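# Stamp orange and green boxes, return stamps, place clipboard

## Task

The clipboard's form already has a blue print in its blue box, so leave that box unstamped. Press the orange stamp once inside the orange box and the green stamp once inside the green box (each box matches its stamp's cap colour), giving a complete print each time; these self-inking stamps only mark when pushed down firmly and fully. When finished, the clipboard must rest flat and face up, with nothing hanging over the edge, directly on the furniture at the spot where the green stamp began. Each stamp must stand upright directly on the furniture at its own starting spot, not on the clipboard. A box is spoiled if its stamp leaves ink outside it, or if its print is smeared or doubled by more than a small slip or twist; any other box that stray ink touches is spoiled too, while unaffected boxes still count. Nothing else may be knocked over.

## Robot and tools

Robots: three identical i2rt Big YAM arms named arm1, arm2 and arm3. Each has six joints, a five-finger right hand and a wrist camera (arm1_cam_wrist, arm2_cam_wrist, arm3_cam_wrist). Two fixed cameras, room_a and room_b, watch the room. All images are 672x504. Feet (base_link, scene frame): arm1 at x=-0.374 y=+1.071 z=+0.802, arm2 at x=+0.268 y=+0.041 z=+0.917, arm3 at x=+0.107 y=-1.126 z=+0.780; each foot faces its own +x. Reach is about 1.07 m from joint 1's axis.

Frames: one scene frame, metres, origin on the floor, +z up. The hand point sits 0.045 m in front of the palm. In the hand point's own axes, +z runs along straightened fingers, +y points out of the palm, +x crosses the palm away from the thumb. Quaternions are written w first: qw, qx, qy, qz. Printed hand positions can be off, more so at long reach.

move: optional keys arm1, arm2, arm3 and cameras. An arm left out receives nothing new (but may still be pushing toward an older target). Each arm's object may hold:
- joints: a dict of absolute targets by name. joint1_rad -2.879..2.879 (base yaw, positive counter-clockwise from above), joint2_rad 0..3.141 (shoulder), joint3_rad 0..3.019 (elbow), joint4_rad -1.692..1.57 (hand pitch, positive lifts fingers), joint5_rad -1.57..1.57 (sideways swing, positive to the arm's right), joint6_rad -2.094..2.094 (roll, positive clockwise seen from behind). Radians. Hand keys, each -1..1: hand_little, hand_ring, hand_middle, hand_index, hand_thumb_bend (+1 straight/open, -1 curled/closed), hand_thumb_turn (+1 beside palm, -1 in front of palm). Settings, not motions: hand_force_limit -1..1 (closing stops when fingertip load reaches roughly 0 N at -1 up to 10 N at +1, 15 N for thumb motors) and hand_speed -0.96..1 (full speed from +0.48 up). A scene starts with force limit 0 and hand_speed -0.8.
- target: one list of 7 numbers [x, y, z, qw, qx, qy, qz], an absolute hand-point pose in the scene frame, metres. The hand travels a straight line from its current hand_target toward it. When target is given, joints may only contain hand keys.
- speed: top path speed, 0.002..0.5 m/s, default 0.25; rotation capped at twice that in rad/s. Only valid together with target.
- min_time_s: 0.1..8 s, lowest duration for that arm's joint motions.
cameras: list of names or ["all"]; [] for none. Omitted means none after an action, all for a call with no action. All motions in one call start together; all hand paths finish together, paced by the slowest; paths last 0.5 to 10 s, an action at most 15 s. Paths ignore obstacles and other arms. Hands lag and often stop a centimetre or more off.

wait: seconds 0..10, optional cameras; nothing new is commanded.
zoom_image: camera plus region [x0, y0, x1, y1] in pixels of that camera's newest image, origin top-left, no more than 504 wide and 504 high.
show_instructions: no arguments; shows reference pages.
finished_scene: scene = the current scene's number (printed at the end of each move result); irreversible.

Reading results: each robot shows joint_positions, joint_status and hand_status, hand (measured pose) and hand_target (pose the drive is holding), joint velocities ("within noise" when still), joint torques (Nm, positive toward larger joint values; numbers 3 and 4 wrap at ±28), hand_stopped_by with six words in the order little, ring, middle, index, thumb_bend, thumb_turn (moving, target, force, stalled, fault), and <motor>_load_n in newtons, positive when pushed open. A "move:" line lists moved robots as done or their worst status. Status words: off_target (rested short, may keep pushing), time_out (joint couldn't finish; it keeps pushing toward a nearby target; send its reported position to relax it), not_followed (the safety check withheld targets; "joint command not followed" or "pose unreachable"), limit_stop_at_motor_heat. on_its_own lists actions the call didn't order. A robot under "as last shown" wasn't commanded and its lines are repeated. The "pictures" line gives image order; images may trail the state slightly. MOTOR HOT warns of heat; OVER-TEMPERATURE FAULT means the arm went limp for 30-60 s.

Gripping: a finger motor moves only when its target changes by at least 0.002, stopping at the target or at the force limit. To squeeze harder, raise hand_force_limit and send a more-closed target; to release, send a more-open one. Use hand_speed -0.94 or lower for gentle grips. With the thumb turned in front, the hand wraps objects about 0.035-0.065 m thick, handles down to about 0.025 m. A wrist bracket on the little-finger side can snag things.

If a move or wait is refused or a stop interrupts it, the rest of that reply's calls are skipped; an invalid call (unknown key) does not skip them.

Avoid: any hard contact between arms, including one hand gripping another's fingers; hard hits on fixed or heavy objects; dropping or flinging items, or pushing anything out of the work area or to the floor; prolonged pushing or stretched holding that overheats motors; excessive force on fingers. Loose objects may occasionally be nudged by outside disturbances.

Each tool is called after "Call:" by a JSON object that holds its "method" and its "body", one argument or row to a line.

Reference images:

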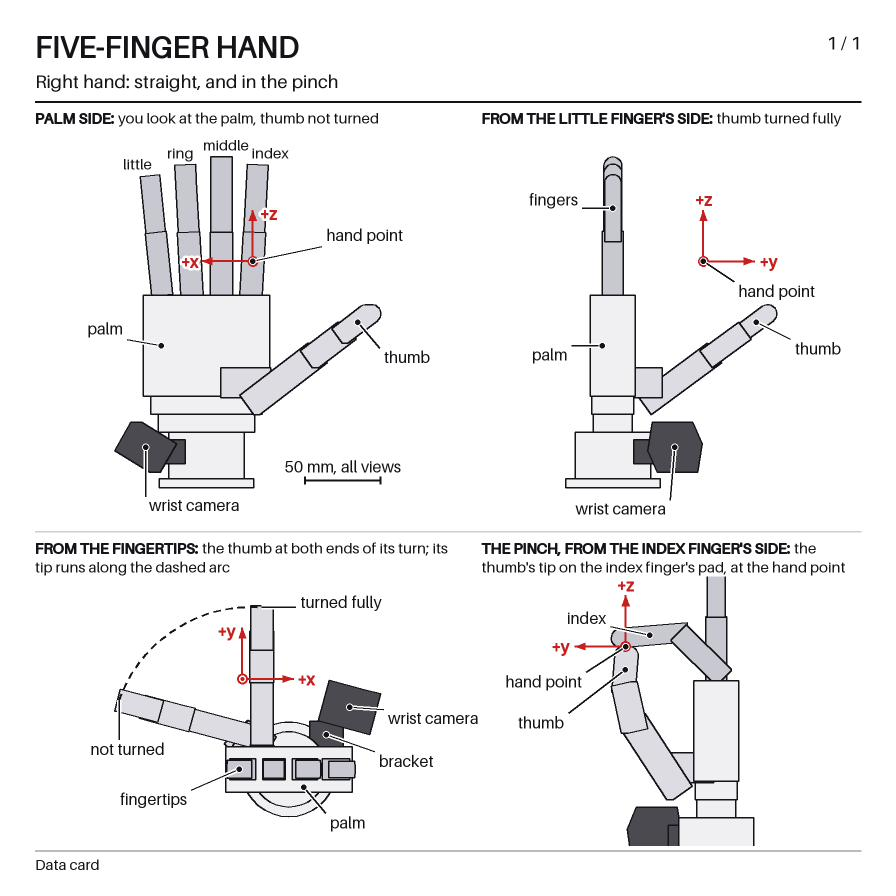

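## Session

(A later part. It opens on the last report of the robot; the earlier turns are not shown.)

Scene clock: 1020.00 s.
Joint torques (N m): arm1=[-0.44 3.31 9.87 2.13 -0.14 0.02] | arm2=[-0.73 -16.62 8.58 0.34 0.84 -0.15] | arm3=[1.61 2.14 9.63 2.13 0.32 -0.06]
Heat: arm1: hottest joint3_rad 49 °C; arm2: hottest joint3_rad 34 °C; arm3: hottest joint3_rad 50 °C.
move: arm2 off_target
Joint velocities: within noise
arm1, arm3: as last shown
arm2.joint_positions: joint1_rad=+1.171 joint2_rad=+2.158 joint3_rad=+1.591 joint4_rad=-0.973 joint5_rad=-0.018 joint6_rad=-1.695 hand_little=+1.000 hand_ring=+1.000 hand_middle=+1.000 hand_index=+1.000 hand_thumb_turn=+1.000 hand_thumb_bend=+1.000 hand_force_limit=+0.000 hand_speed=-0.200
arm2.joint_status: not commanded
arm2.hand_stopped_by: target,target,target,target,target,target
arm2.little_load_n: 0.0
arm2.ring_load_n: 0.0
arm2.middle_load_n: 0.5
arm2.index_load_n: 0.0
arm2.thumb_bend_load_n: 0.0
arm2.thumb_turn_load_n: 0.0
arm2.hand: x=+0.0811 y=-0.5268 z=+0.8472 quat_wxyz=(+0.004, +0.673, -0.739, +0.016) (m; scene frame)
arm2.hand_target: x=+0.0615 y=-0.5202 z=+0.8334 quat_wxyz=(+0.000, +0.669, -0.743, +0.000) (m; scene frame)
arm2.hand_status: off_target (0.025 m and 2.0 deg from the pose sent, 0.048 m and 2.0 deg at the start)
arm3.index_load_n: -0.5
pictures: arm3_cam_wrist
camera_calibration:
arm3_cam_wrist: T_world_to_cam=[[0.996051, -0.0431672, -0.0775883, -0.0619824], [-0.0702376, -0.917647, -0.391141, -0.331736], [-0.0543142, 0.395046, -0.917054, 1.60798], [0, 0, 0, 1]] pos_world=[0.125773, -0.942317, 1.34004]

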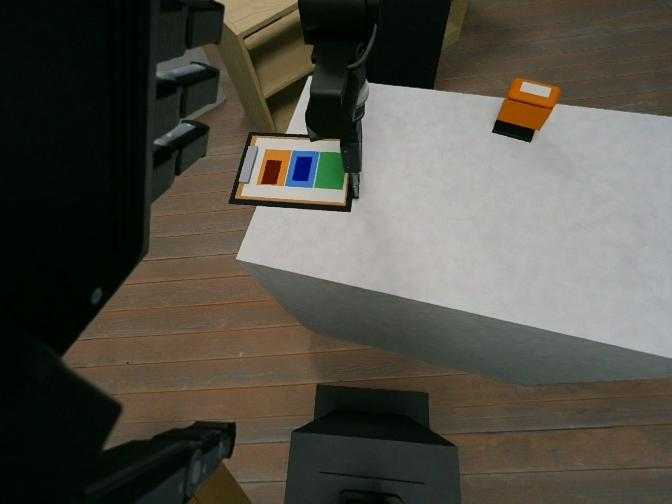

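Call:
{"method": "move", "body": {
  "arm2": {"target": [0.095, -0.515, 1.000, 0, 0.669, -0.743, 0], "speed": 0.15},
  "cameras": []
}}

Call:
{"method": "move", "body": {
  "arm2": {"target": [-0.02, -0.47, 1.020, 0, 0.1736, 0.9848, 0], "speed": 0.25, "joints": {"hand_thumb_turn": -1}},
  "cameras": []
}}

Call:
{"method": "move", "body": {
  "arm2": {"target": [-0.085, -0.525, 0.980, 0, 0.7633, 0.6461, 0], "speed": 0.2},
  "cameras": ["arm2_cam_wrist", "arm3_cam_wrist"]
}}

Scene clock: 1056.73 s.
Joint torques (N m): arm1=[-0.44 4.07 10.07 2.04 -0.1 -0.02] | arm2=[2.32 -19.55 11.38 0.13 0.18 0.12] | arm3=[1.67 2.14 9.62 2.15 0.32 -0.06]
Heat: arm1: hottest joint3_rad 49 °C; arm2: hottest joint3_rad 35 °C; arm3: hottest joint3_rad 51 °C.
move: arm2 off_target
Joint velocities: within noise
arm1, arm3: as last shown
arm2.joint_positions: joint1_rad=+1.189 joint2_rad=+1.989 joint3_rad=+1.674 joint4_rad=-1.298 joint5_rad=+0.000 joint6_rad=-1.670 hand_little=+1.000 hand_ring=+1.000 hand_middle=+1.000 hand_index=+1.000 hand_thumb_turn=+1.000 hand_thumb_bend=+1.000 hand_force_limit=+0.000 hand_speed=-0.200
arm2.joint_status: not commanded
arm2.hand_stopped_by: target,target,target,target,target,target
arm2.little_load_n: 0.0
arm2.ring_load_n: 0.0
arm2.middle_load_n: 0.0
arm2.index_load_n: 0.0
arm2.thumb_bend_load_n: 0.0
arm2.thumb_turn_load_n: 0.0
arm2.hand: x=+0.0940 y=-0.5004 z=+0.9780 quat_wxyz=(-0.020, +0.671, -0.741, -0.013) (m; scene frame)
arm2.hand_target: x=+0.0952 y=-0.5142 z=+1.0001 quat_wxyz=(+0.000, +0.669, -0.743, +0.000) (m; scene frame)
arm2.hand_status: off_target (0.026 m and 2.7 deg from the pose sent, 0.154 m and 2.0 deg at the start)
arm3.ring_load_n: -0.5
arm3.index_load_n: 0.0
pictures: none
No camera images: "cameras" was empty.

Scene clock: 1061.30 s.
Joint torques (N m): arm1=[-0.32 3.72 10.14 2.04 -0.12 0.03] | arm2=[1.2 -17.38 12.08 0.2 0.11 0.14] | arm3=[1.67 2.08 9.62 2.15 0.32 -0.07]
Heat: arm1: hottest joint3_rad 49 °C; arm2: hottest joint3_rad 35 °C; arm3: hottest joint3_rad 51 °C.
move: arm2 off_target
Joint velocities: within noise
arm1, arm3: as last shown
arm1.thumb_turn_load_n: -0.5
arm2.joint_positions: joint1_rad=+0.848 joint2_rad=+2.066 joint3_rad=+1.921 joint4_rad=-1.426 joint5_rad=+0.000 joint6_rad=-0.207 hand_little=+1.000 hand_ring=+1.000 hand_middle=+1.000 hand_index=+1.000 hand_thumb_turn=-1.000 hand_thumb_bend=+1.000 hand_force_limit=+0.000 hand_speed=-0.200
arm2.joint_status: all done
arm2.hand_stopped_by: target,target,target,target,target,target
arm2.little_load_n: 0.0
arm2.ring_load_n: 0.0
arm2.middle_load_n: 0.0
arm2.index_load_n: 0.0
arm2.thumb_bend_load_n: 0.0
arm2.thumb_turn_load_n: 0.0
arm2.hand: x=-0.0127 y=-0.4607 z=+1.0221 quat_wxyz=(-0.002, -0.166, -0.986, -0.002) (m; scene frame)
arm2.hand_target: x=-0.0199 y=-0.4696 z=+1.0201 quat_wxyz=(+0.000, -0.174, -0.985, +0.001) (m; scene frame)
arm2.hand_status: off_target (0.012 m and 0.9 deg from the pose sent, 0.125 m and 104.3 deg at the start)
arm3.ring_load_n: 0.0
arm3.thumb_turn_load_n: 0.5
pictures: none
No camera images: "cameras" was empty.

Scene clock: 1065.70 s.
Joint torques (N m): arm1=[-1.03 3.55 10.1 2.22 -0.14 0.02] | arm2=[0.79 -18.2 8.76 0.85 0.04 0.12] | arm3=[1.67 2.08 9.63 2.15 0.32 -0.06]
Heat: arm1: hottest joint3_rad 49 °C; arm2: hottest joint3_rad 36 °C; arm3: hottest joint3_rad 51 °C.
move: arm2 off_target
Joint velocities: within noise
arm1, arm3: as last shown
arm1.thumb_turn_load_n: 0.0
arm2.joint_positions: joint1_rad=+0.739 joint2_rad=+2.128 joint3_rad=+1.959 joint4_rad=-1.379 joint5_rad=+0.000 joint6_rad=+1.066 hand_little=+1.000 hand_ring=+1.000 hand_middle=+1.000 hand_index=+1.000 hand_thumb_turn=-1.000 hand_thumb_bend=+1.000 hand_force_limit=+0.000 hand_speed=-0.200
arm2.joint_status: not commanded
arm2.hand_stopped_by: target,target,target,target,target,target
arm2.little_load_n: 0.0
arm2.ring_load_n: 0.5
arm2.middle_load_n: 0.0
arm2.index_load_n: 0.0
arm2.thumb_bend_load_n: 0.0
arm2.thumb_turn_load_n: 0.0
arm2.hand: x=-0.0777 y=-0.5255 z=+0.9969 quat_wxyz=(-0.002, -0.756, -0.654, +0.008) (m; scene frame)
arm2.hand_target: x=-0.0846 y=-0.5246 z=+0.9801 quat_wxyz=(+0.000, -0.763, -0.646, +0.000) (m; scene frame)
arm2.hand_status: off_target (0.018 m and 1.5 deg from the pose sent, 0.105 m and 80.4 deg at the start)
arm3.thumb_turn_load_n: 0.0
pictures: arm2_cam_wrist, arm3_cam_wrist
camera_calibration:
arm2_cam_wrist: T_world_to_cam=[[0.990166, 0.139159, -0.0143434, 0.160359], [0.12432, -0.828259, 0.54638, -0.975912], [0.064154, -0.542791, -0.837414, 0.667601], [0, 0, 0, 1]] pos_world=[-0.0802863, -0.468256, 1.09458]
arm3_cam_wrist: T_world_to_cam=[[0.996051, -0.0431672, -0.0775883, -0.0619824], [-0.0702376, -0.917647, -0.391141, -0.331736], [-0.0543142, 0.395046, -0.917054, 1.60798], [0, 0, 0, 1]] pos_world=[0.125773, -0.942317, 1.34004]

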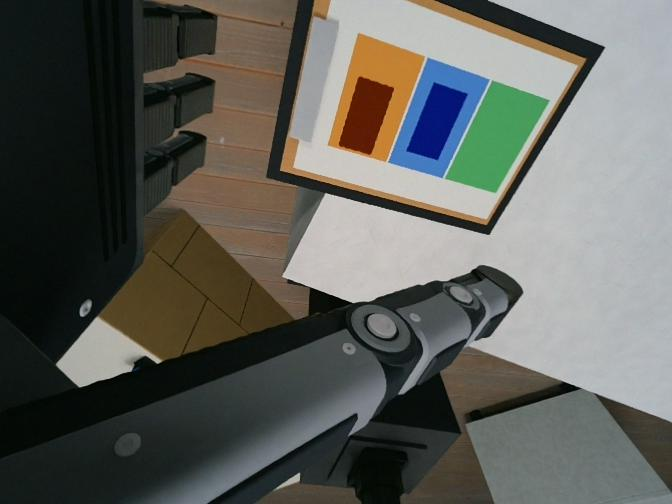

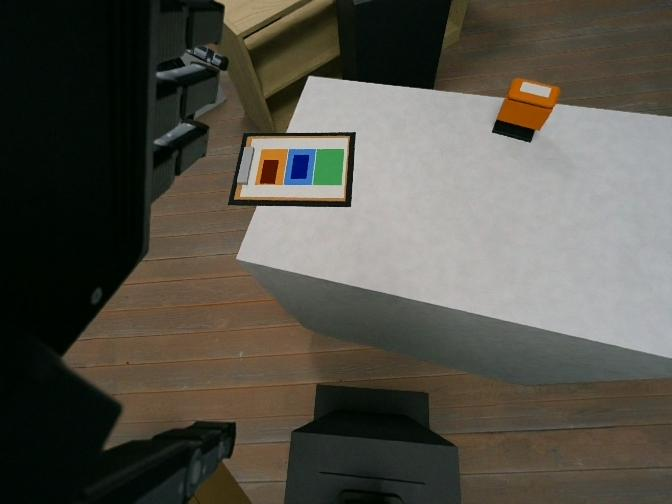

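Call:
{"method": "move", "body": {
  "arm2": {"target": [-0.098, -0.518, 0.860, 0, 0.7633, 0.6461, 0], "speed": 0.12},
  "cameras": ["arm2_cam_wrist", "arm3_cam_wrist"]
}}

Call:
{"method": "zoom_image", "body": {
  "camera": "arm3_cam_wrist",
  "region": [200, 40, 400, 240]
}}

Scene clock: 1080.47 s.
Joint torques (N m): arm1=[-1.67 3.9 10.06 2.04 -0.13 0.02] | arm2=[0.73 -19.08 8.18 0.83 0.04 -0.11] | arm3=[1.61 2.08 9.63 2.14 0.32 -0.06]
Heat: arm1: hottest joint3_rad 49 °C; arm2: hottest joint3_rad 36 °C; arm3: hottest joint3_rad 51 °C.
move: arm2 off_target
Joint velocities: within noise
arm1, arm3: as last shown
arm2.joint_positions: joint1_rad=+0.717 joint2_rad=+2.254 joint3_rad=+1.840 joint4_rad=-1.142 joint5_rad=+0.000 joint6_rad=+1.067 hand_little=+1.000 hand_ring=+1.000 hand_middle=+1.000 hand_index=+1.000 hand_thumb_turn=-1.000 hand_thumb_bend=+1.000 hand_force_limit=+0.000 hand_speed=-0.200
arm2.joint_status: not commanded
arm2.hand_stopped_by: target,target,target,target,target,target
arm2.little_load_n: 0.0
arm2.ring_load_n: 0.0
arm2.middle_load_n: 0.0
arm2.index_load_n: 0.0
arm2.thumb_bend_load_n: 0.0
arm2.thumb_turn_load_n: 0.0
arm2.hand: x=-0.0926 y=-0.5213 z=+0.8730 quat_wxyz=(-0.001, -0.764, -0.646, +0.004) (m; scene frame)
arm2.hand_target: x=-0.0978 y=-0.5177 z=+0.8601 quat_wxyz=(+0.000, -0.763, -0.646, +0.000) (m; scene frame)
arm2.hand_status: off_target (0.014 m and 0.5 deg from the pose sent, 0.139 m and 1.5 deg at the start)
pictures: arm2_cam_wrist, arm3_cam_wrist
camera_calibration:
arm2_cam_wrist: T_world_to_cam=[[0.993052, 0.117306, -0.00929815, 0.157245], [0.10359, -0.833973, 0.541995, -0.903862], [0.0558251, -0.539193, -0.84033, 0.570644], [0, 0, 0, 1]] pos_world=[-0.0943777, -0.464555, 0.97088]
arm3_cam_wrist: T_world_to_cam=[[0.996051, -0.0431672, -0.0775883, -0.0619824], [-0.0702376, -0.917647, -0.391141, -0.331736], [-0.0543142, 0.395046, -0.917054, 1.60798], [0, 0, 0, 1]] pos_world=[0.125773, -0.942317, 1.34004]

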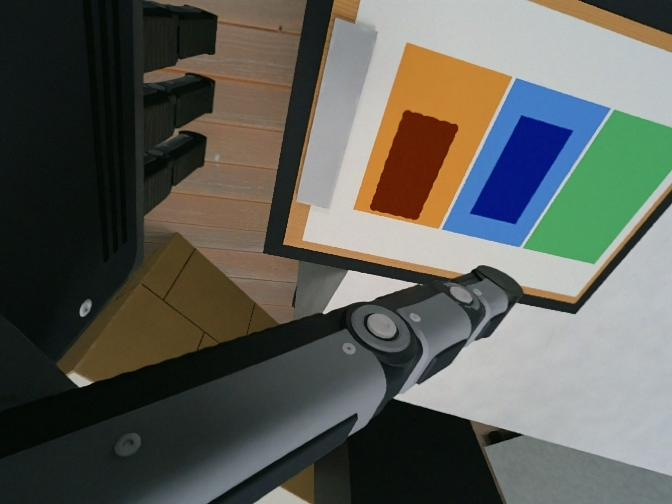

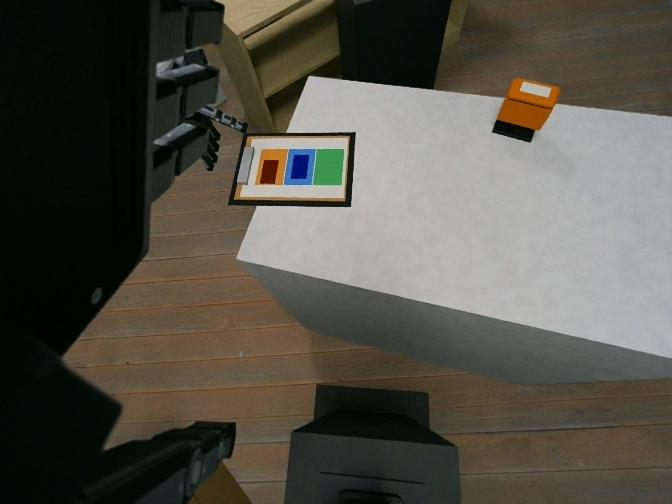

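Scaled by 2.520 from the camera's 672x504 image, which has a finer 960x720 frame.

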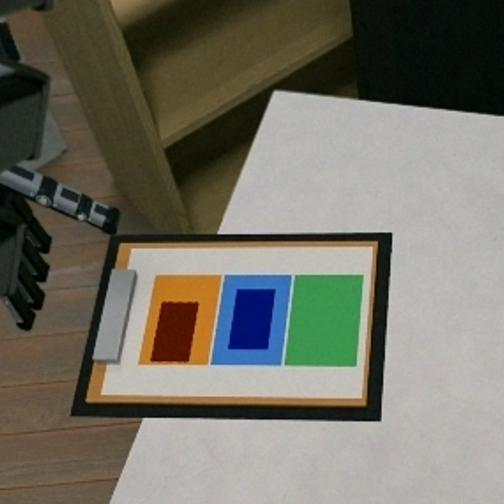

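Call:
{"method": "move", "body": {
  "arm2": {"target": [-0.093, -0.516, 0.785, 0, 0.7633, 0.6461, 0], "speed": 0.1},
  "cameras": ["arm2_cam_wrist", "arm3_cam_wrist"]
}}

Call:
{"method": "zoom_image", "body": {
  "camera": "arm3_cam_wrist",
  "region": [200, 40, 400, 240]
}}

Scene clock: 1086.43 s.
Joint torques (N m): arm1=[-0.26 3.37 10.24 1.99 -0.11 0.04] | arm2=[1.08 -19.19 7.73 0.84 0.04 -0.07] | arm3=[1.67 2.2 9.65 2.15 0.32 -0.06]
Heat: arm1: hottest joint3_rad 49 °C; arm2: hottest joint3_rad 36 °C; arm3: hottest joint3_rad 51 °C.
move: arm2 off_target
Joint velocities: within noise
arm1, arm3: as last shown
arm2.joint_positions: joint1_rad=+0.717 joint2_rad=+2.345 joint3_rad=+1.793 joint4_rad=-1.003 joint5_rad=+0.000 joint6_rad=+1.067 hand_little=+1.000 hand_ring=+1.000 hand_middle=+1.000 hand_index=+1.000 hand_thumb_turn=-1.000 hand_thumb_bend=+1.000 hand_force_limit=+0.000 hand_speed=-0.200
arm2.joint_status: not commanded
arm2.hand_stopped_by: target,target,target,target,target,target
arm2.little_load_n: 0.0
arm2.ring_load_n: 0.0
arm2.middle_load_n: 0.0
arm2.index_load_n: 0.0
arm2.thumb_bend_load_n: 0.0
arm2.thumb_turn_load_n: 0.0
arm2.hand: x=-0.0907 y=-0.5190 z=+0.7986 quat_wxyz=(-0.001, -0.764, -0.646, +0.005) (m; scene frame)
arm2.hand_target: x=-0.0929 y=-0.5158 z=+0.7851 quat_wxyz=(+0.000, -0.763, -0.646, +0.000) (m; scene frame)
arm2.hand_status: off_target (0.014 m and 0.6 deg from the pose sent, 0.088 m and 0.5 deg at the start)
pictures: arm2_cam_wrist, arm3_cam_wrist
camera_calibration:
arm2_cam_wrist: T_world_to_cam=[[0.993052, 0.117264, -0.0098142, 0.154728], [0.103802, -0.83365, 0.542451, -0.861983], [0.0554282, -0.539701, -0.84003, 0.508765], [0, 0, 0, 1]] pos_world=[-0.0923781, -0.462155, 0.89648]
arm3_cam_wrist: T_world_to_cam=[[0.996051, -0.0431672, -0.0775883, -0.0619824], [-0.0702376, -0.917647, -0.391141, -0.331736], [-0.0543142, 0.395046, -0.917054, 1.60798], [0, 0, 0, 1]] pos_world=[0.125773, -0.942317, 1.34004]

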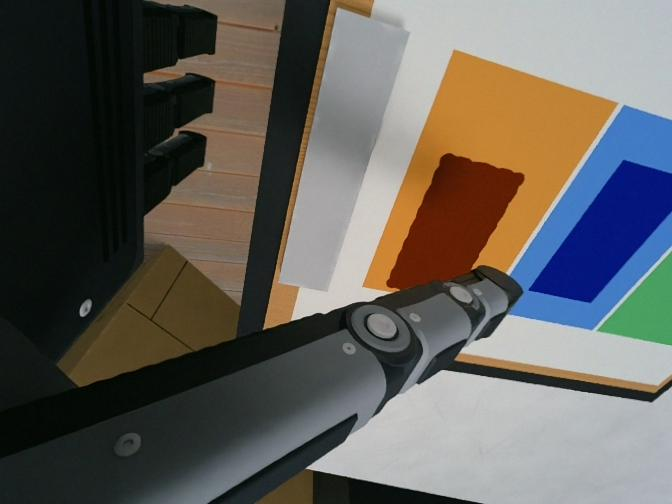

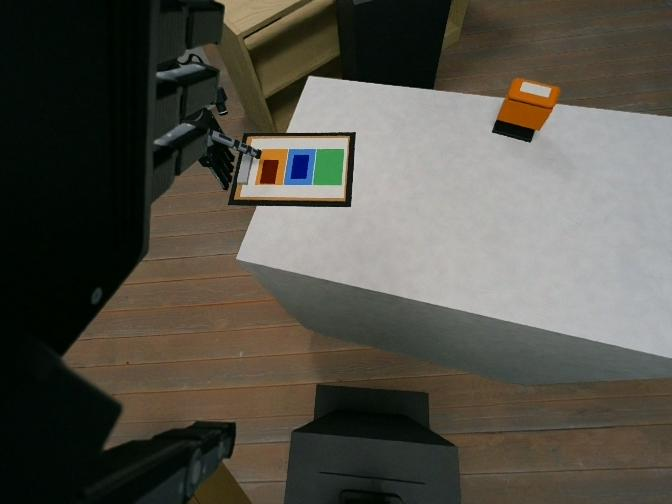

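Scaled by 2.520 from the camera's 672x504 image, which has a finer 960x720 frame.

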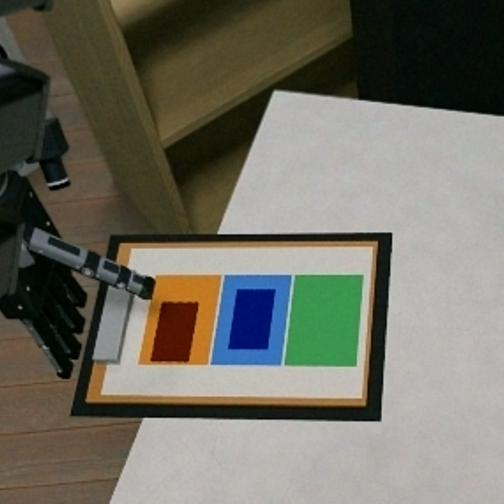

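Call:
{"method": "move", "body": {
  "arm2": {"target": [-0.093, -0.515, 0.766, 0, 0.7633, 0.6461, 0], "speed": 0.06},
  "cameras": ["arm2_cam_wrist", "arm3_cam_wrist"]
}}

Call:
{"method": "zoom_image", "body": {
  "camera": "arm3_cam_wrist",
  "region": [200, 80, 320, 220]
}}

Scene clock: 1094.03 s.
Joint torques (N m): arm1=[-1.08 3.55 10.03 1.96 -0.11 0.02] | arm2=[0.91 -19.49 7.34 0.87 0.04 -0.08] | arm3=[1.67 2.08 9.63 2.15 0.32 -0.07]
Heat: arm1: hottest joint3_rad 49 °C; arm2: hottest joint3_rad 35 °C; arm3: hottest joint3_rad 51 °C.
move: arm2 off_target
Joint velocities: within noise
arm1.joint_positions: joint1_rad=+0.573 joint2_rad=+0.616 joint3_rad=+1.323 joint4_rad=-1.405 joint5_rad=+0.075 joint6_rad=-0.846 hand_little=+1.000 hand_ring=+1.000 hand_middle=+1.000 hand_index=+1.000 hand_thumb_turn=+1.000 hand_thumb_bend=+1.000 hand_force_limit=+0.000 hand_speed=-0.800
arm1.joint_status: not commanded
arm1.hand_stopped_by: target,target,target,target,target,target
arm1.little_load_n: 0.0
arm1.ring_load_n: 0.0
arm1.middle_load_n: 0.0
arm1.index_load_n: 0.0
arm1.thumb_bend_load_n: 0.0
arm1.thumb_turn_load_n: 0.0
arm1.hand: x=-0.5002 y=+0.9049 z=+1.2363 quat_wxyz=(+0.283, +0.161, -0.891, +0.317) (m; scene frame)
arm1.hand_target: x=-0.5001 y=+0.9051 z=+1.2451 quat_wxyz=(+0.289, +0.160, -0.886, +0.325) (m; scene frame)
arm1.hand_status: not commanded
arm2.joint_positions: joint1_rad=+0.717 joint2_rad=+2.371 joint3_rad=+1.793 joint4_rad=-0.972 joint5_rad=+0.000 joint6_rad=+1.067 hand_little=+1.000 hand_ring=+1.000 hand_middle=+1.000 hand_index=+1.000 hand_thumb_turn=-1.000 hand_thumb_bend=+1.000 hand_force_limit=+0.000 hand_speed=-0.200
arm2.joint_status: not commanded
arm2.hand_stopped_by: target,target,target,target,target,target
arm2.little_load_n: 0.0
arm2.ring_load_n: 0.0
arm2.middle_load_n: 0.0
arm2.index_load_n: 0.0
arm2.thumb_bend_load_n: 0.0
arm2.thumb_turn_load_n: 0.0
arm2.hand: x=-0.0919 y=-0.5205 z=+0.7825 quat_wxyz=(-0.002, -0.764, -0.646, +0.008) (m; scene frame)
arm2.hand_target: x=-0.0929 y=-0.5148 z=+0.7664 quat_wxyz=(+0.000, -0.763, -0.646, +0.000) (m; scene frame)
arm2.hand_status: off_target (0.017 m and 0.9 deg from the pose sent, 0.033 m and 0.6 deg at the start)
arm3.joint_positions: joint1_rad=-1.135 joint2_rad=+0.623 joint3_rad=+1.325 joint4_rad=-1.315 joint5_rad=+0.235 joint6_rad=-0.972 hand_little=+1.000 hand_ring=+1.000 hand_middle=+1.000 hand_index=+1.000 hand_thumb_turn=+1.000 hand_thumb_bend=+1.000 hand_force_limit=+0.000 hand_speed=-0.800
arm3.joint_status: not commanded
arm3.hand_stopped_by: target,target,target,target,target,target
arm3.little_load_n: 0.0
arm3.ring_load_n: 0.0
arm3.middle_load_n: 0.0
arm3.index_load_n: 0.0
arm3.thumb_bend_load_n: 0.0
arm3.thumb_turn_load_n: 0.0
arm3.hand: x=+0.1120 y=-0.8916 z=+1.2368 quat_wxyz=(-0.398, +0.738, +0.486, +0.246) (m; scene frame)
arm3.hand_target: x=+0.1085 y=-0.8916 z=+1.2504 quat_wxyz=(-0.414, +0.730, +0.485, +0.247) (m; scene frame)
arm3.hand_status: not commanded
pictures: arm2_cam_wrist, arm3_cam_wrist
camera_calibration:
arm2_cam_wrist: T_world_to_cam=[[0.993003, 0.117237, -0.0141783, 0.159308], [0.10591, -0.831018, 0.54607, -0.855663], [0.0522373, -0.543751, -0.83762, 0.490279], [0, 0, 0, 1]] pos_world=[-0.0931808, -0.463159, 0.880178]
arm3_cam_wrist: T_world_to_cam=[[0.996051, -0.0431672, -0.0775883, -0.0619824], [-0.0702376, -0.917647, -0.391141, -0.331736], [-0.0543142, 0.395046, -0.917054, 1.60798], [0, 0, 0, 1]] pos_world=[0.125773, -0.942317, 1.34004]

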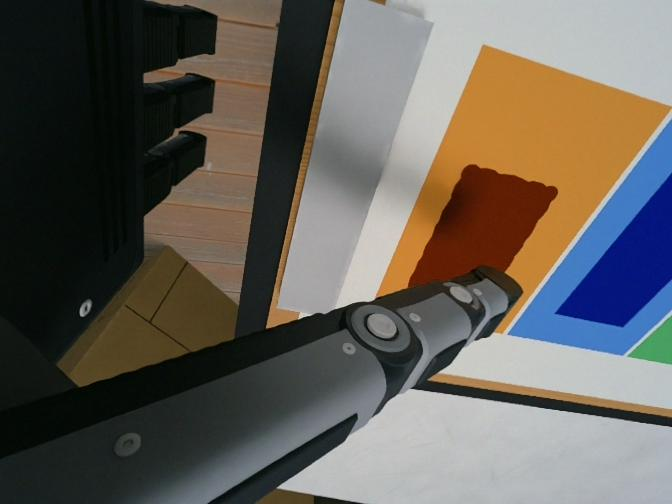

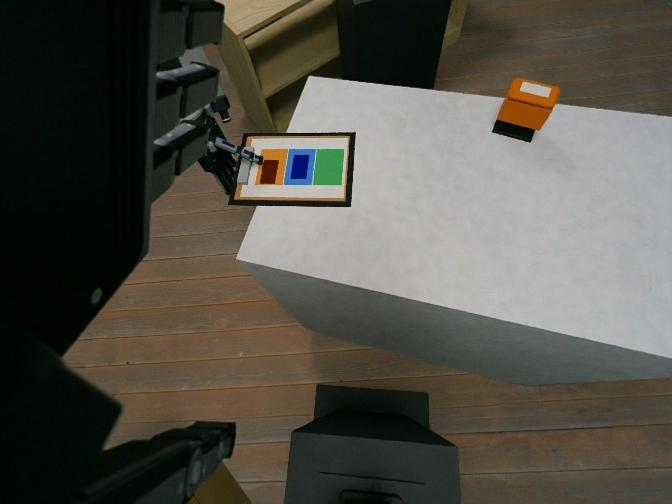

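Scaled by 3.600 from the camera's 672x504 image, which has a finer 960x720 frame.

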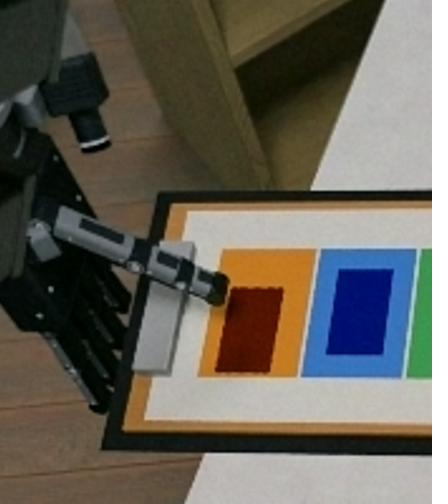

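Call:
{"method": "move", "body": {
  "arm2": {"joints": {"hand_little": 0.05, "hand_ring": 0.05, "hand_middle": 0.05, "hand_index": 0.05, "hand_force_limit": -0.7, "hand_speed": -0.7}},
  "cameras": ["arm3_cam_wrist", "room_a"]
}}

Call:
{"method": "zoom_image", "body": {
  "camera": "arm3_cam_wrist",
  "region": [200, 80, 320, 220]
}}

Call:
{"method": "zoom_image", "body": {
  "camera": "room_a",
  "region": [380, 150, 480, 220]
}}

Scene clock: 1104.40 s.
Joint torques (N m): arm1=[-0.15 3.19 10.02 2.15 -0.12 -0.03] | arm2=[0.91 -19.31 7.35 0.85 0.02 -0.08] | arm3=[1.61 2.14 9.61 2.14 0.32 -0.06]
Heat: arm1: hottest joint3_rad 49 °C; arm2: hottest joint3_rad 35 °C; arm3: hottest joint3_rad 51 °C.
move: arm2 done
Joint velocities: within noise
arm1, arm3: as last shown
arm1.thumb_turn_load_n: -0.5
arm2.joint_positions: joint1_rad=+0.717 joint2_rad=+2.371 joint3_rad=+1.793 joint4_rad=-0.972 joint5_rad=+0.000 joint6_rad=+1.067 hand_little=+0.050 hand_ring=+0.050 hand_middle=+0.050 hand_index=+0.050 hand_thumb_turn=-1.000 hand_thumb_bend=+1.000 hand_force_limit=-0.700 hand_speed=-0.700
arm2.joint_status: all done
arm2.hand_stopped_by: target,target,target,target,target,target
arm2.little_load_n: 0.0
arm2.ring_load_n: 0.0
arm2.middle_load_n: 0.0
arm2.index_load_n: 0.0
arm2.thumb_bend_load_n: 0.0
arm2.thumb_turn_load_n: 0.0
arm2.hand: x=-0.0919 y=-0.5205 z=+0.7825 quat_wxyz=(-0.002, -0.764, -0.646, +0.008) (m; scene frame)
arm2.hand_target: x=-0.0929 y=-0.5148 z=+0.7664 quat_wxyz=(+0.000, -0.763, -0.646, +0.000) (m; scene frame)
arm2.hand_status: not commanded
pictures: arm3_cam_wrist, room_a
camera_calibration:
arm3_cam_wrist: T_world_to_cam=[[0.996051, -0.0431672, -0.0775883, -0.0619824], [-0.0702376, -0.917647, -0.391141, -0.331736], [-0.0543142, 0.395046, -0.917054, 1.60798], [0, 0, 0, 1]] pos_world=[0.125773, -0.942317, 1.34004]

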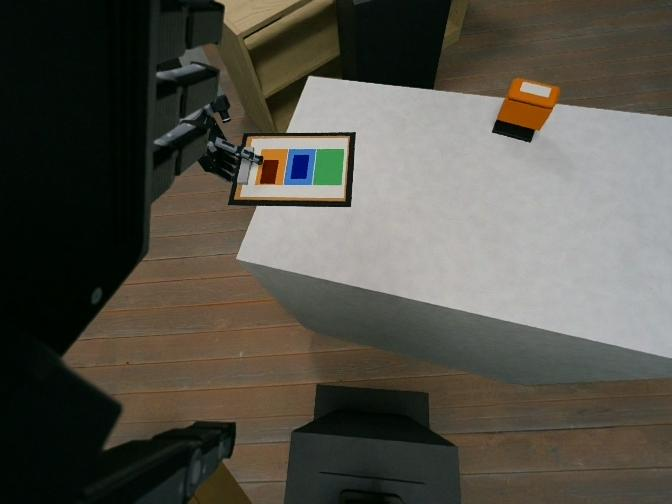

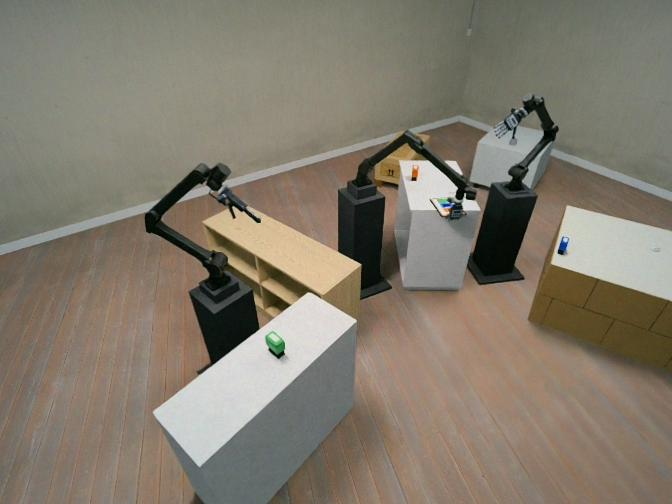

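Scaled by 3.600 from the camera's 672x504 image, which has a finer 960x720 frame.

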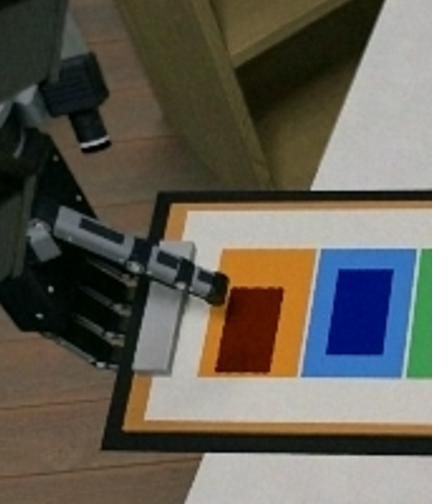

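Scaled by 5.040 from the camera's 672x504 image, which has a finer 960x720 frame.

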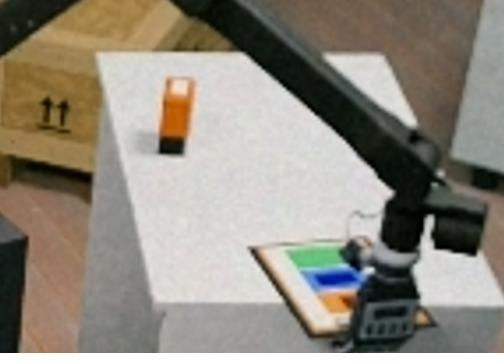

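Call:
{"method": "move", "body": {
  "arm2": {"joints": {"hand_thumb_bend": -0.3, "hand_force_limit": -0.7, "hand_speed": -0.86}},
  "cameras": ["arm3_cam_wrist", "arm2_cam_wrist"]
}}

Call:
{"method": "zoom_image", "body": {
  "camera": "arm3_cam_wrist",
  "region": [200, 80, 320, 220]
}}

Scene clock: 1115.63 s.
Joint torques (N m): arm1=[-0.67 3.66 10.14 2.18 -0.13 0.02] | arm2=[0.97 -19.25 7.31 0.85 0.09 -0.07] | arm3=[1.67 2.2 9.62 2.14 0.32 -0.07]
Heat: arm1: hottest joint3_rad 49 °C; arm2: hottest joint3_rad 35 °C; arm3: hottest joint3_rad 51 °C.
move: arm2 off_target
Joint velocities: within noise
arm1, arm3: as last shown
arm1.index_load_n: -0.5
arm1.thumb_turn_load_n: 0.0
arm2.joint_positions: joint1_rad=+0.717 joint2_rad=+2.371 joint3_rad=+1.793 joint4_rad=-0.972 joint5_rad=-0.001 joint6_rad=+1.066 hand_little=+0.050 hand_ring=+0.050 hand_middle=+0.050 hand_index=+0.050 hand_thumb_turn=-1.000 hand_thumb_bend=+0.111 hand_force_limit=-0.700 hand_speed=-0.860
arm2.joint_status: hand_thumb_bend off_target (ended at +0.111, target -0.300); the others done
arm2.hand_stopped_by: target,target,target,target,force,target
arm2.little_load_n: 0.5
arm2.ring_load_n: 0.0
arm2.middle_load_n: 0.0
arm2.index_load_n: 0.0
arm2.thumb_bend_load_n: 2.0
arm2.thumb_turn_load_n: 0.0
arm2.hand: x=-0.0916 y=-0.5206 z=+0.7826 quat_wxyz=(-0.002, -0.763, -0.646, +0.008) (m; scene frame)
arm2.hand_target: x=-0.0929 y=-0.5148 z=+0.7664 quat_wxyz=(+0.000, -0.763, -0.646, +0.000) (m; scene frame)
arm2.hand_status: not commanded
pictures: arm2_cam_wrist, arm3_cam_wrist
camera_calibration:
arm2_cam_wrist: T_world_to_cam=[[0.99297, 0.117634, -0.013123, 0.158471], [0.105613, -0.830487, 0.546935, -0.8563], [0.0534394, -0.544476, -0.837072, 0.489513], [0, 0, 0, 1]] pos_world=[-0.0930801, -0.463259, 0.880178]
arm3_cam_wrist: T_world_to_cam=[[0.996051, -0.0431672, -0.0775883, -0.0619824], [-0.0702376, -0.917647, -0.391141, -0.331736], [-0.0543142, 0.395046, -0.917054, 1.60798], [0, 0, 0, 1]] pos_world=[0.125773, -0.942317, 1.34004]

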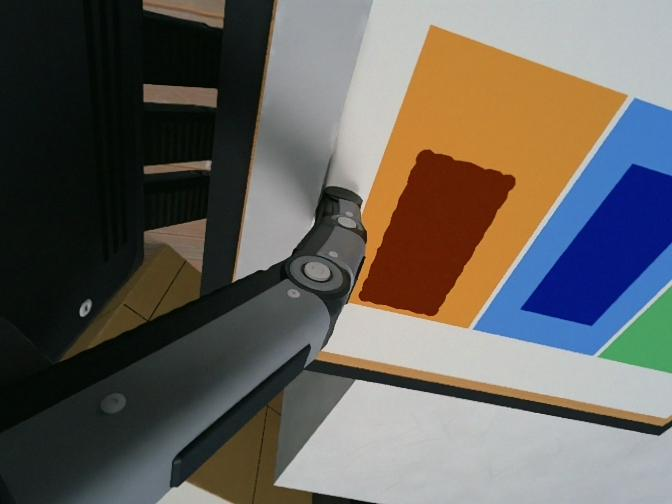

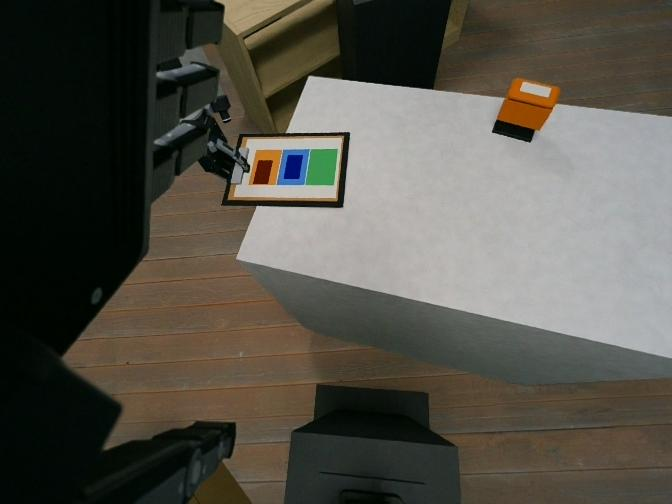

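Scaled by 3.600 from the camera's 672x504 image, which has a finer 960x720 frame.

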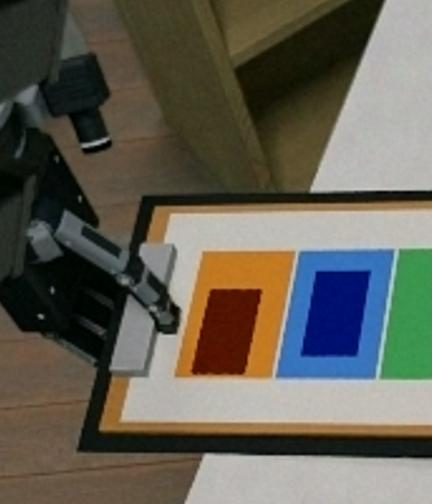

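Call:
{"method": "move", "body": {
  "arm2": {"joints": {"hand_little": -0.5, "hand_ring": -0.5, "hand_middle": -0.5, "hand_index": -0.5, "hand_force_limit": -0.6, "hand_speed": -0.88}},
  "cameras": ["arm3_cam_wrist", "arm2_cam_wrist"]
}}

Call:
{"method": "zoom_image", "body": {
  "camera": "arm3_cam_wrist",
  "region": [200, 80, 320, 220]
}}

Scene clock: 1124.87 s.
Joint torques (N m): arm1=[-0.79 3.14 9.92 2.03 -0.15 0.01] | arm2=[1.14 -19.31 7.3 0.84 0.44 0.02] | arm3=[1.61 2.14 9.65 2.15 0.32 -0.06]
Heat: arm1: hottest joint3_rad 49 °C; arm2: hottest joint2_rad 35 °C; arm3: hottest joint3_rad 51 °C.
move: arm2 off_target
Joint velocities: within noise
arm1, arm3: as last shown
arm1.little_load_n: -0.5
arm1.index_load_n: 0.0
arm2.joint_positions: joint1_rad=+0.715 joint2_rad=+2.371 joint3_rad=+1.793 joint4_rad=-0.972 joint5_rad=-0.011 joint6_rad=+1.058 hand_little=-0.205 hand_ring=-0.194 hand_middle=-0.193 hand_index=-0.172 hand_thumb_turn=-1.000 hand_thumb_bend=+0.114 hand_force_limit=-0.600 hand_speed=-0.880
arm2.joint_status: hand_little off_target (ended at -0.205, target -0.500); hand_ring off_target (ended at -0.194, target -0.500); hand_middle off_target (ended at -0.193, target -0.500); hand_index off_target (ended at -0.172, target -0.500); the others done
arm2.hand_stopped_by: force,force,force,force,force,target
arm2.little_load_n: 2.5
arm2.ring_load_n: 1.5
arm2.middle_load_n: 5.0
arm2.index_load_n: 1.0
arm2.thumb_bend_load_n: 18.5
arm2.thumb_turn_load_n: 5.0
arm2.hand: x=-0.0909 y=-0.5206 z=+0.7833 quat_wxyz=(-0.007, -0.761, -0.648, +0.007) (m; scene frame)
arm2.hand_target: x=-0.0928 y=-0.5149 z=+0.7664 quat_wxyz=(+0.000, -0.763, -0.646, +0.000) (m; scene frame)
arm2.hand_status: not commanded
pictures: arm2_cam_wrist, arm3_cam_wrist
camera_calibration:
arm2_cam_wrist: T_world_to_cam=[[0.992246, 0.12412, -0.0065545, 0.155961], [0.107042, -0.826533, 0.552617, -0.85905], [0.0631736, -0.549034, -0.833409, 0.485631], [0, 0, 0, 1]] pos_world=[-0.0934764, -0.462763, 0.880478]
arm3_cam_wrist: T_world_to_cam=[[0.996051, -0.0431672, -0.0775883, -0.0619824], [-0.0702376, -0.917647, -0.391141, -0.331736], [-0.0543142, 0.395046, -0.917054, 1.60798], [0, 0, 0, 1]] pos_world=[0.125773, -0.942317, 1.34004]

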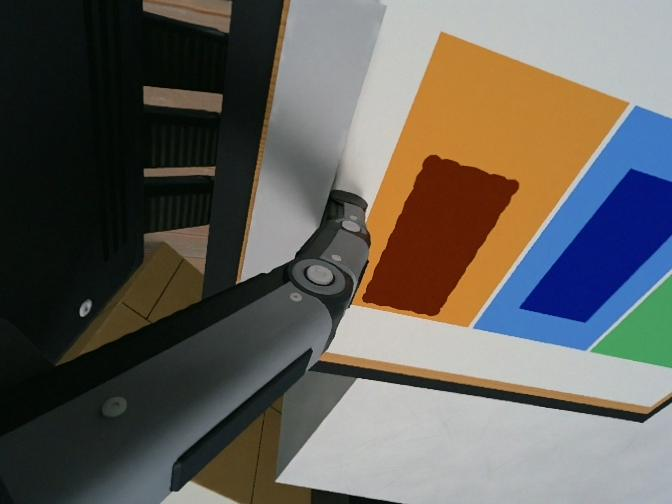

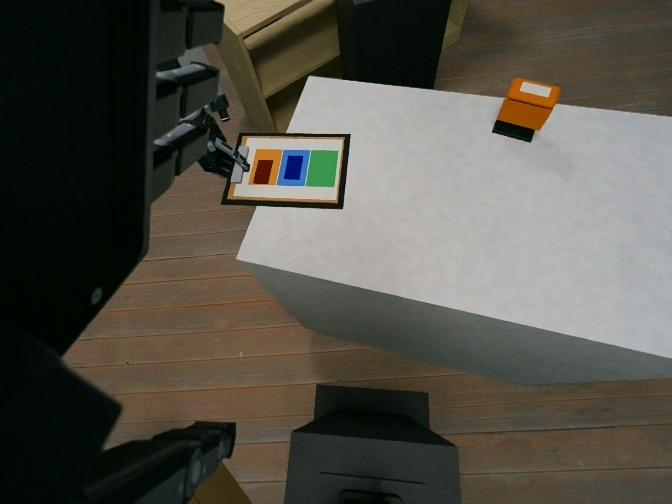

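Scaled by 3.600 from the camera's 672x504 image, which has a finer 960x720 frame.

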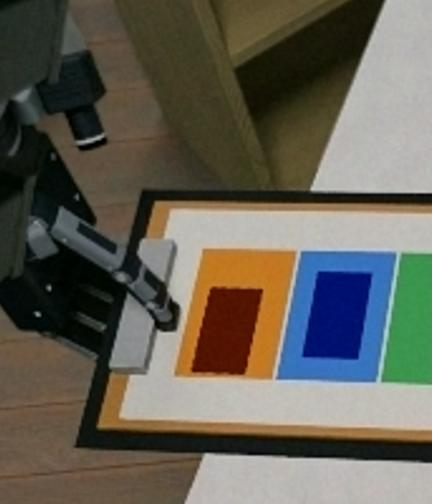

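Call:
{"method": "move", "body": {
  "arm2": {"target": [-0.093, -0.515, 0.860, 0, 0.7633, 0.6461, 0], "speed": 0.08},
  "cameras": ["arm3_cam_wrist", "arm2_cam_wrist", "room_b", "room_a"]
}}

Call:
{"method": "zoom_image", "body": {
  "camera": "room_b",
  "region": [280, 200, 420, 300]
}}

Scene clock: 1132.83 s.
Joint torques (N m): arm1=[-0.85 3.37 10.13 1.95 -0.15 0.02] | arm2=[1.26 -23.41 9.44 -0.01 -0.07 -0.02] | arm3=[1.61 2.14 9.61 2.15 0.32 -0.06]
Heat: arm1: hottest joint3_rad 49 °C; arm2: hottest joint2_rad 35 °C; arm3: hottest joint3_rad 51 °C.
move: arm2 off_target
Joint velocities: within noise
arm1, arm3: as last shown
arm1.little_load_n: 0.0
arm2.joint_positions: joint1_rad=+0.715 joint2_rad=+2.296 joint3_rad=+1.793 joint4_rad=-1.110 joint5_rad=+0.003 joint6_rad=+1.061 hand_little=-0.205 hand_ring=-0.194 hand_middle=-0.192 hand_index=-0.172 hand_thumb_turn=-1.000 hand_thumb_bend=+0.114 hand_force_limit=-0.600 hand_speed=-0.880
arm2.joint_status: not commanded
arm2.hand_stopped_by: force,force,force,force,force,target
arm2.little_load_n: 0.0
arm2.ring_load_n: 0.5
arm2.middle_load_n: 10.0
arm2.index_load_n: 0.5
arm2.thumb_bend_load_n: 15.0
arm2.thumb_turn_load_n: 3.5
arm2.hand: x=-0.0813 y=-0.5043 z=+0.8305 quat_wxyz=(+0.006, -0.762, -0.647, -0.023) (m; scene frame)
arm2.hand_target: x=-0.0925 y=-0.5146 z=+0.8601 quat_wxyz=(+0.000, -0.763, -0.646, +0.000) (m; scene frame)
arm2.hand_status: off_target (0.033 m and 2.7 deg from the pose sent, 0.077 m and 1.2 deg at the start)
pictures: arm2_cam_wrist, arm3_cam_wrist, room_a, room_b
camera_calibration:
arm2_cam_wrist: T_world_to_cam=[[0.992309, 0.120331, 0.0290454, 0.113258], [0.089175, -0.857632, 0.506473, -0.851459], [0.0858546, -0.499987, -0.861767, 0.583505], [0, 0, 0, 1]] pos_world=[-0.0865551, -0.452122, 0.930796]
arm3_cam_wrist: T_world_to_cam=[[0.996051, -0.0431672, -0.0775883, -0.0619824], [-0.0702376, -0.917647, -0.391141, -0.331736], [-0.0543142, 0.395046, -0.917054, 1.60798], [0, 0, 0, 1]] pos_world=[0.125773, -0.942317, 1.34004]

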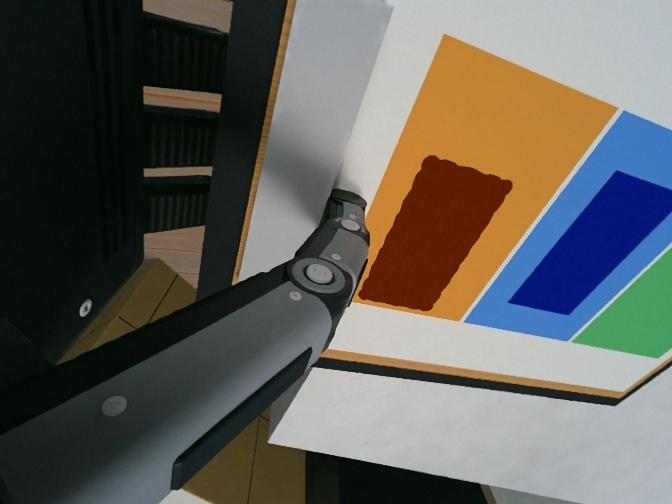

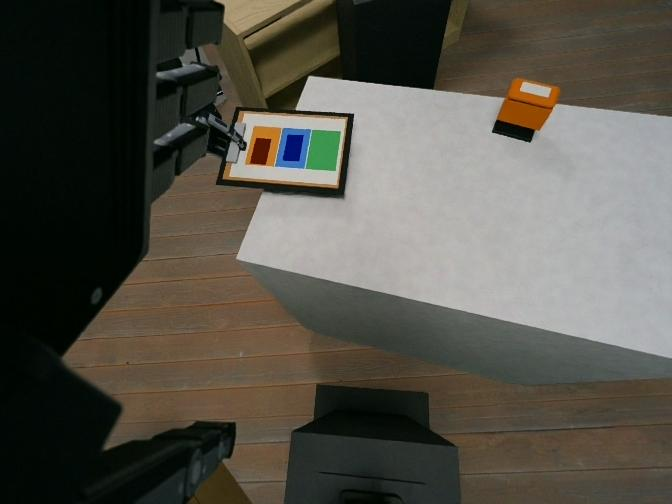

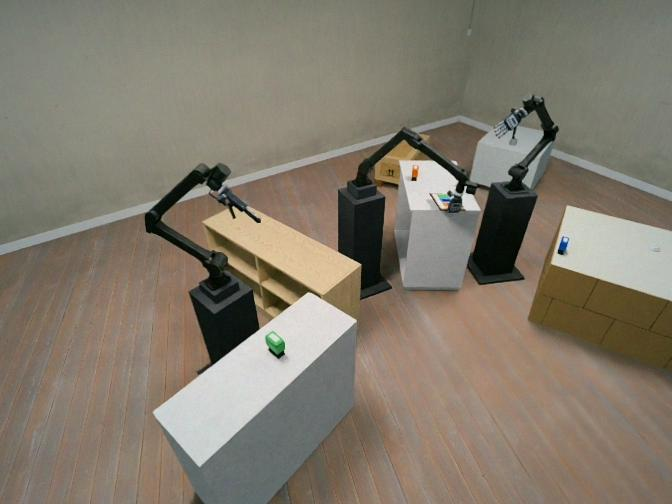

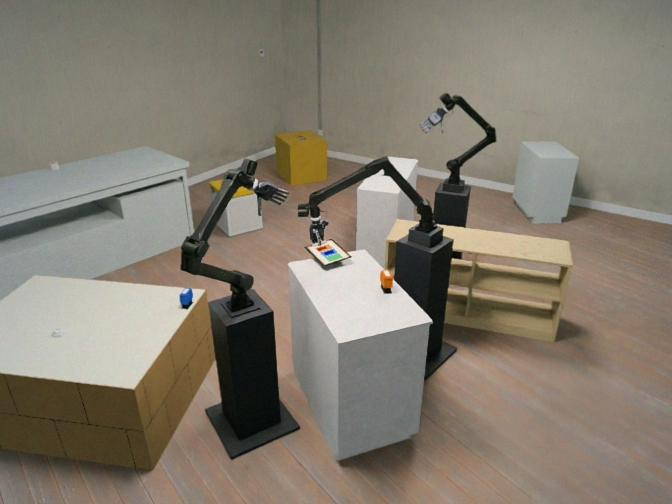

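Scaled by 3.600 from the camera's 672x504 image, which has a finer 960x720 frame.

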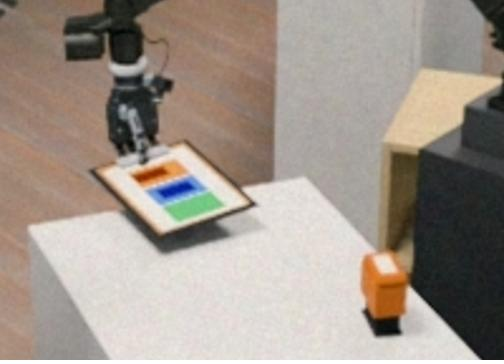

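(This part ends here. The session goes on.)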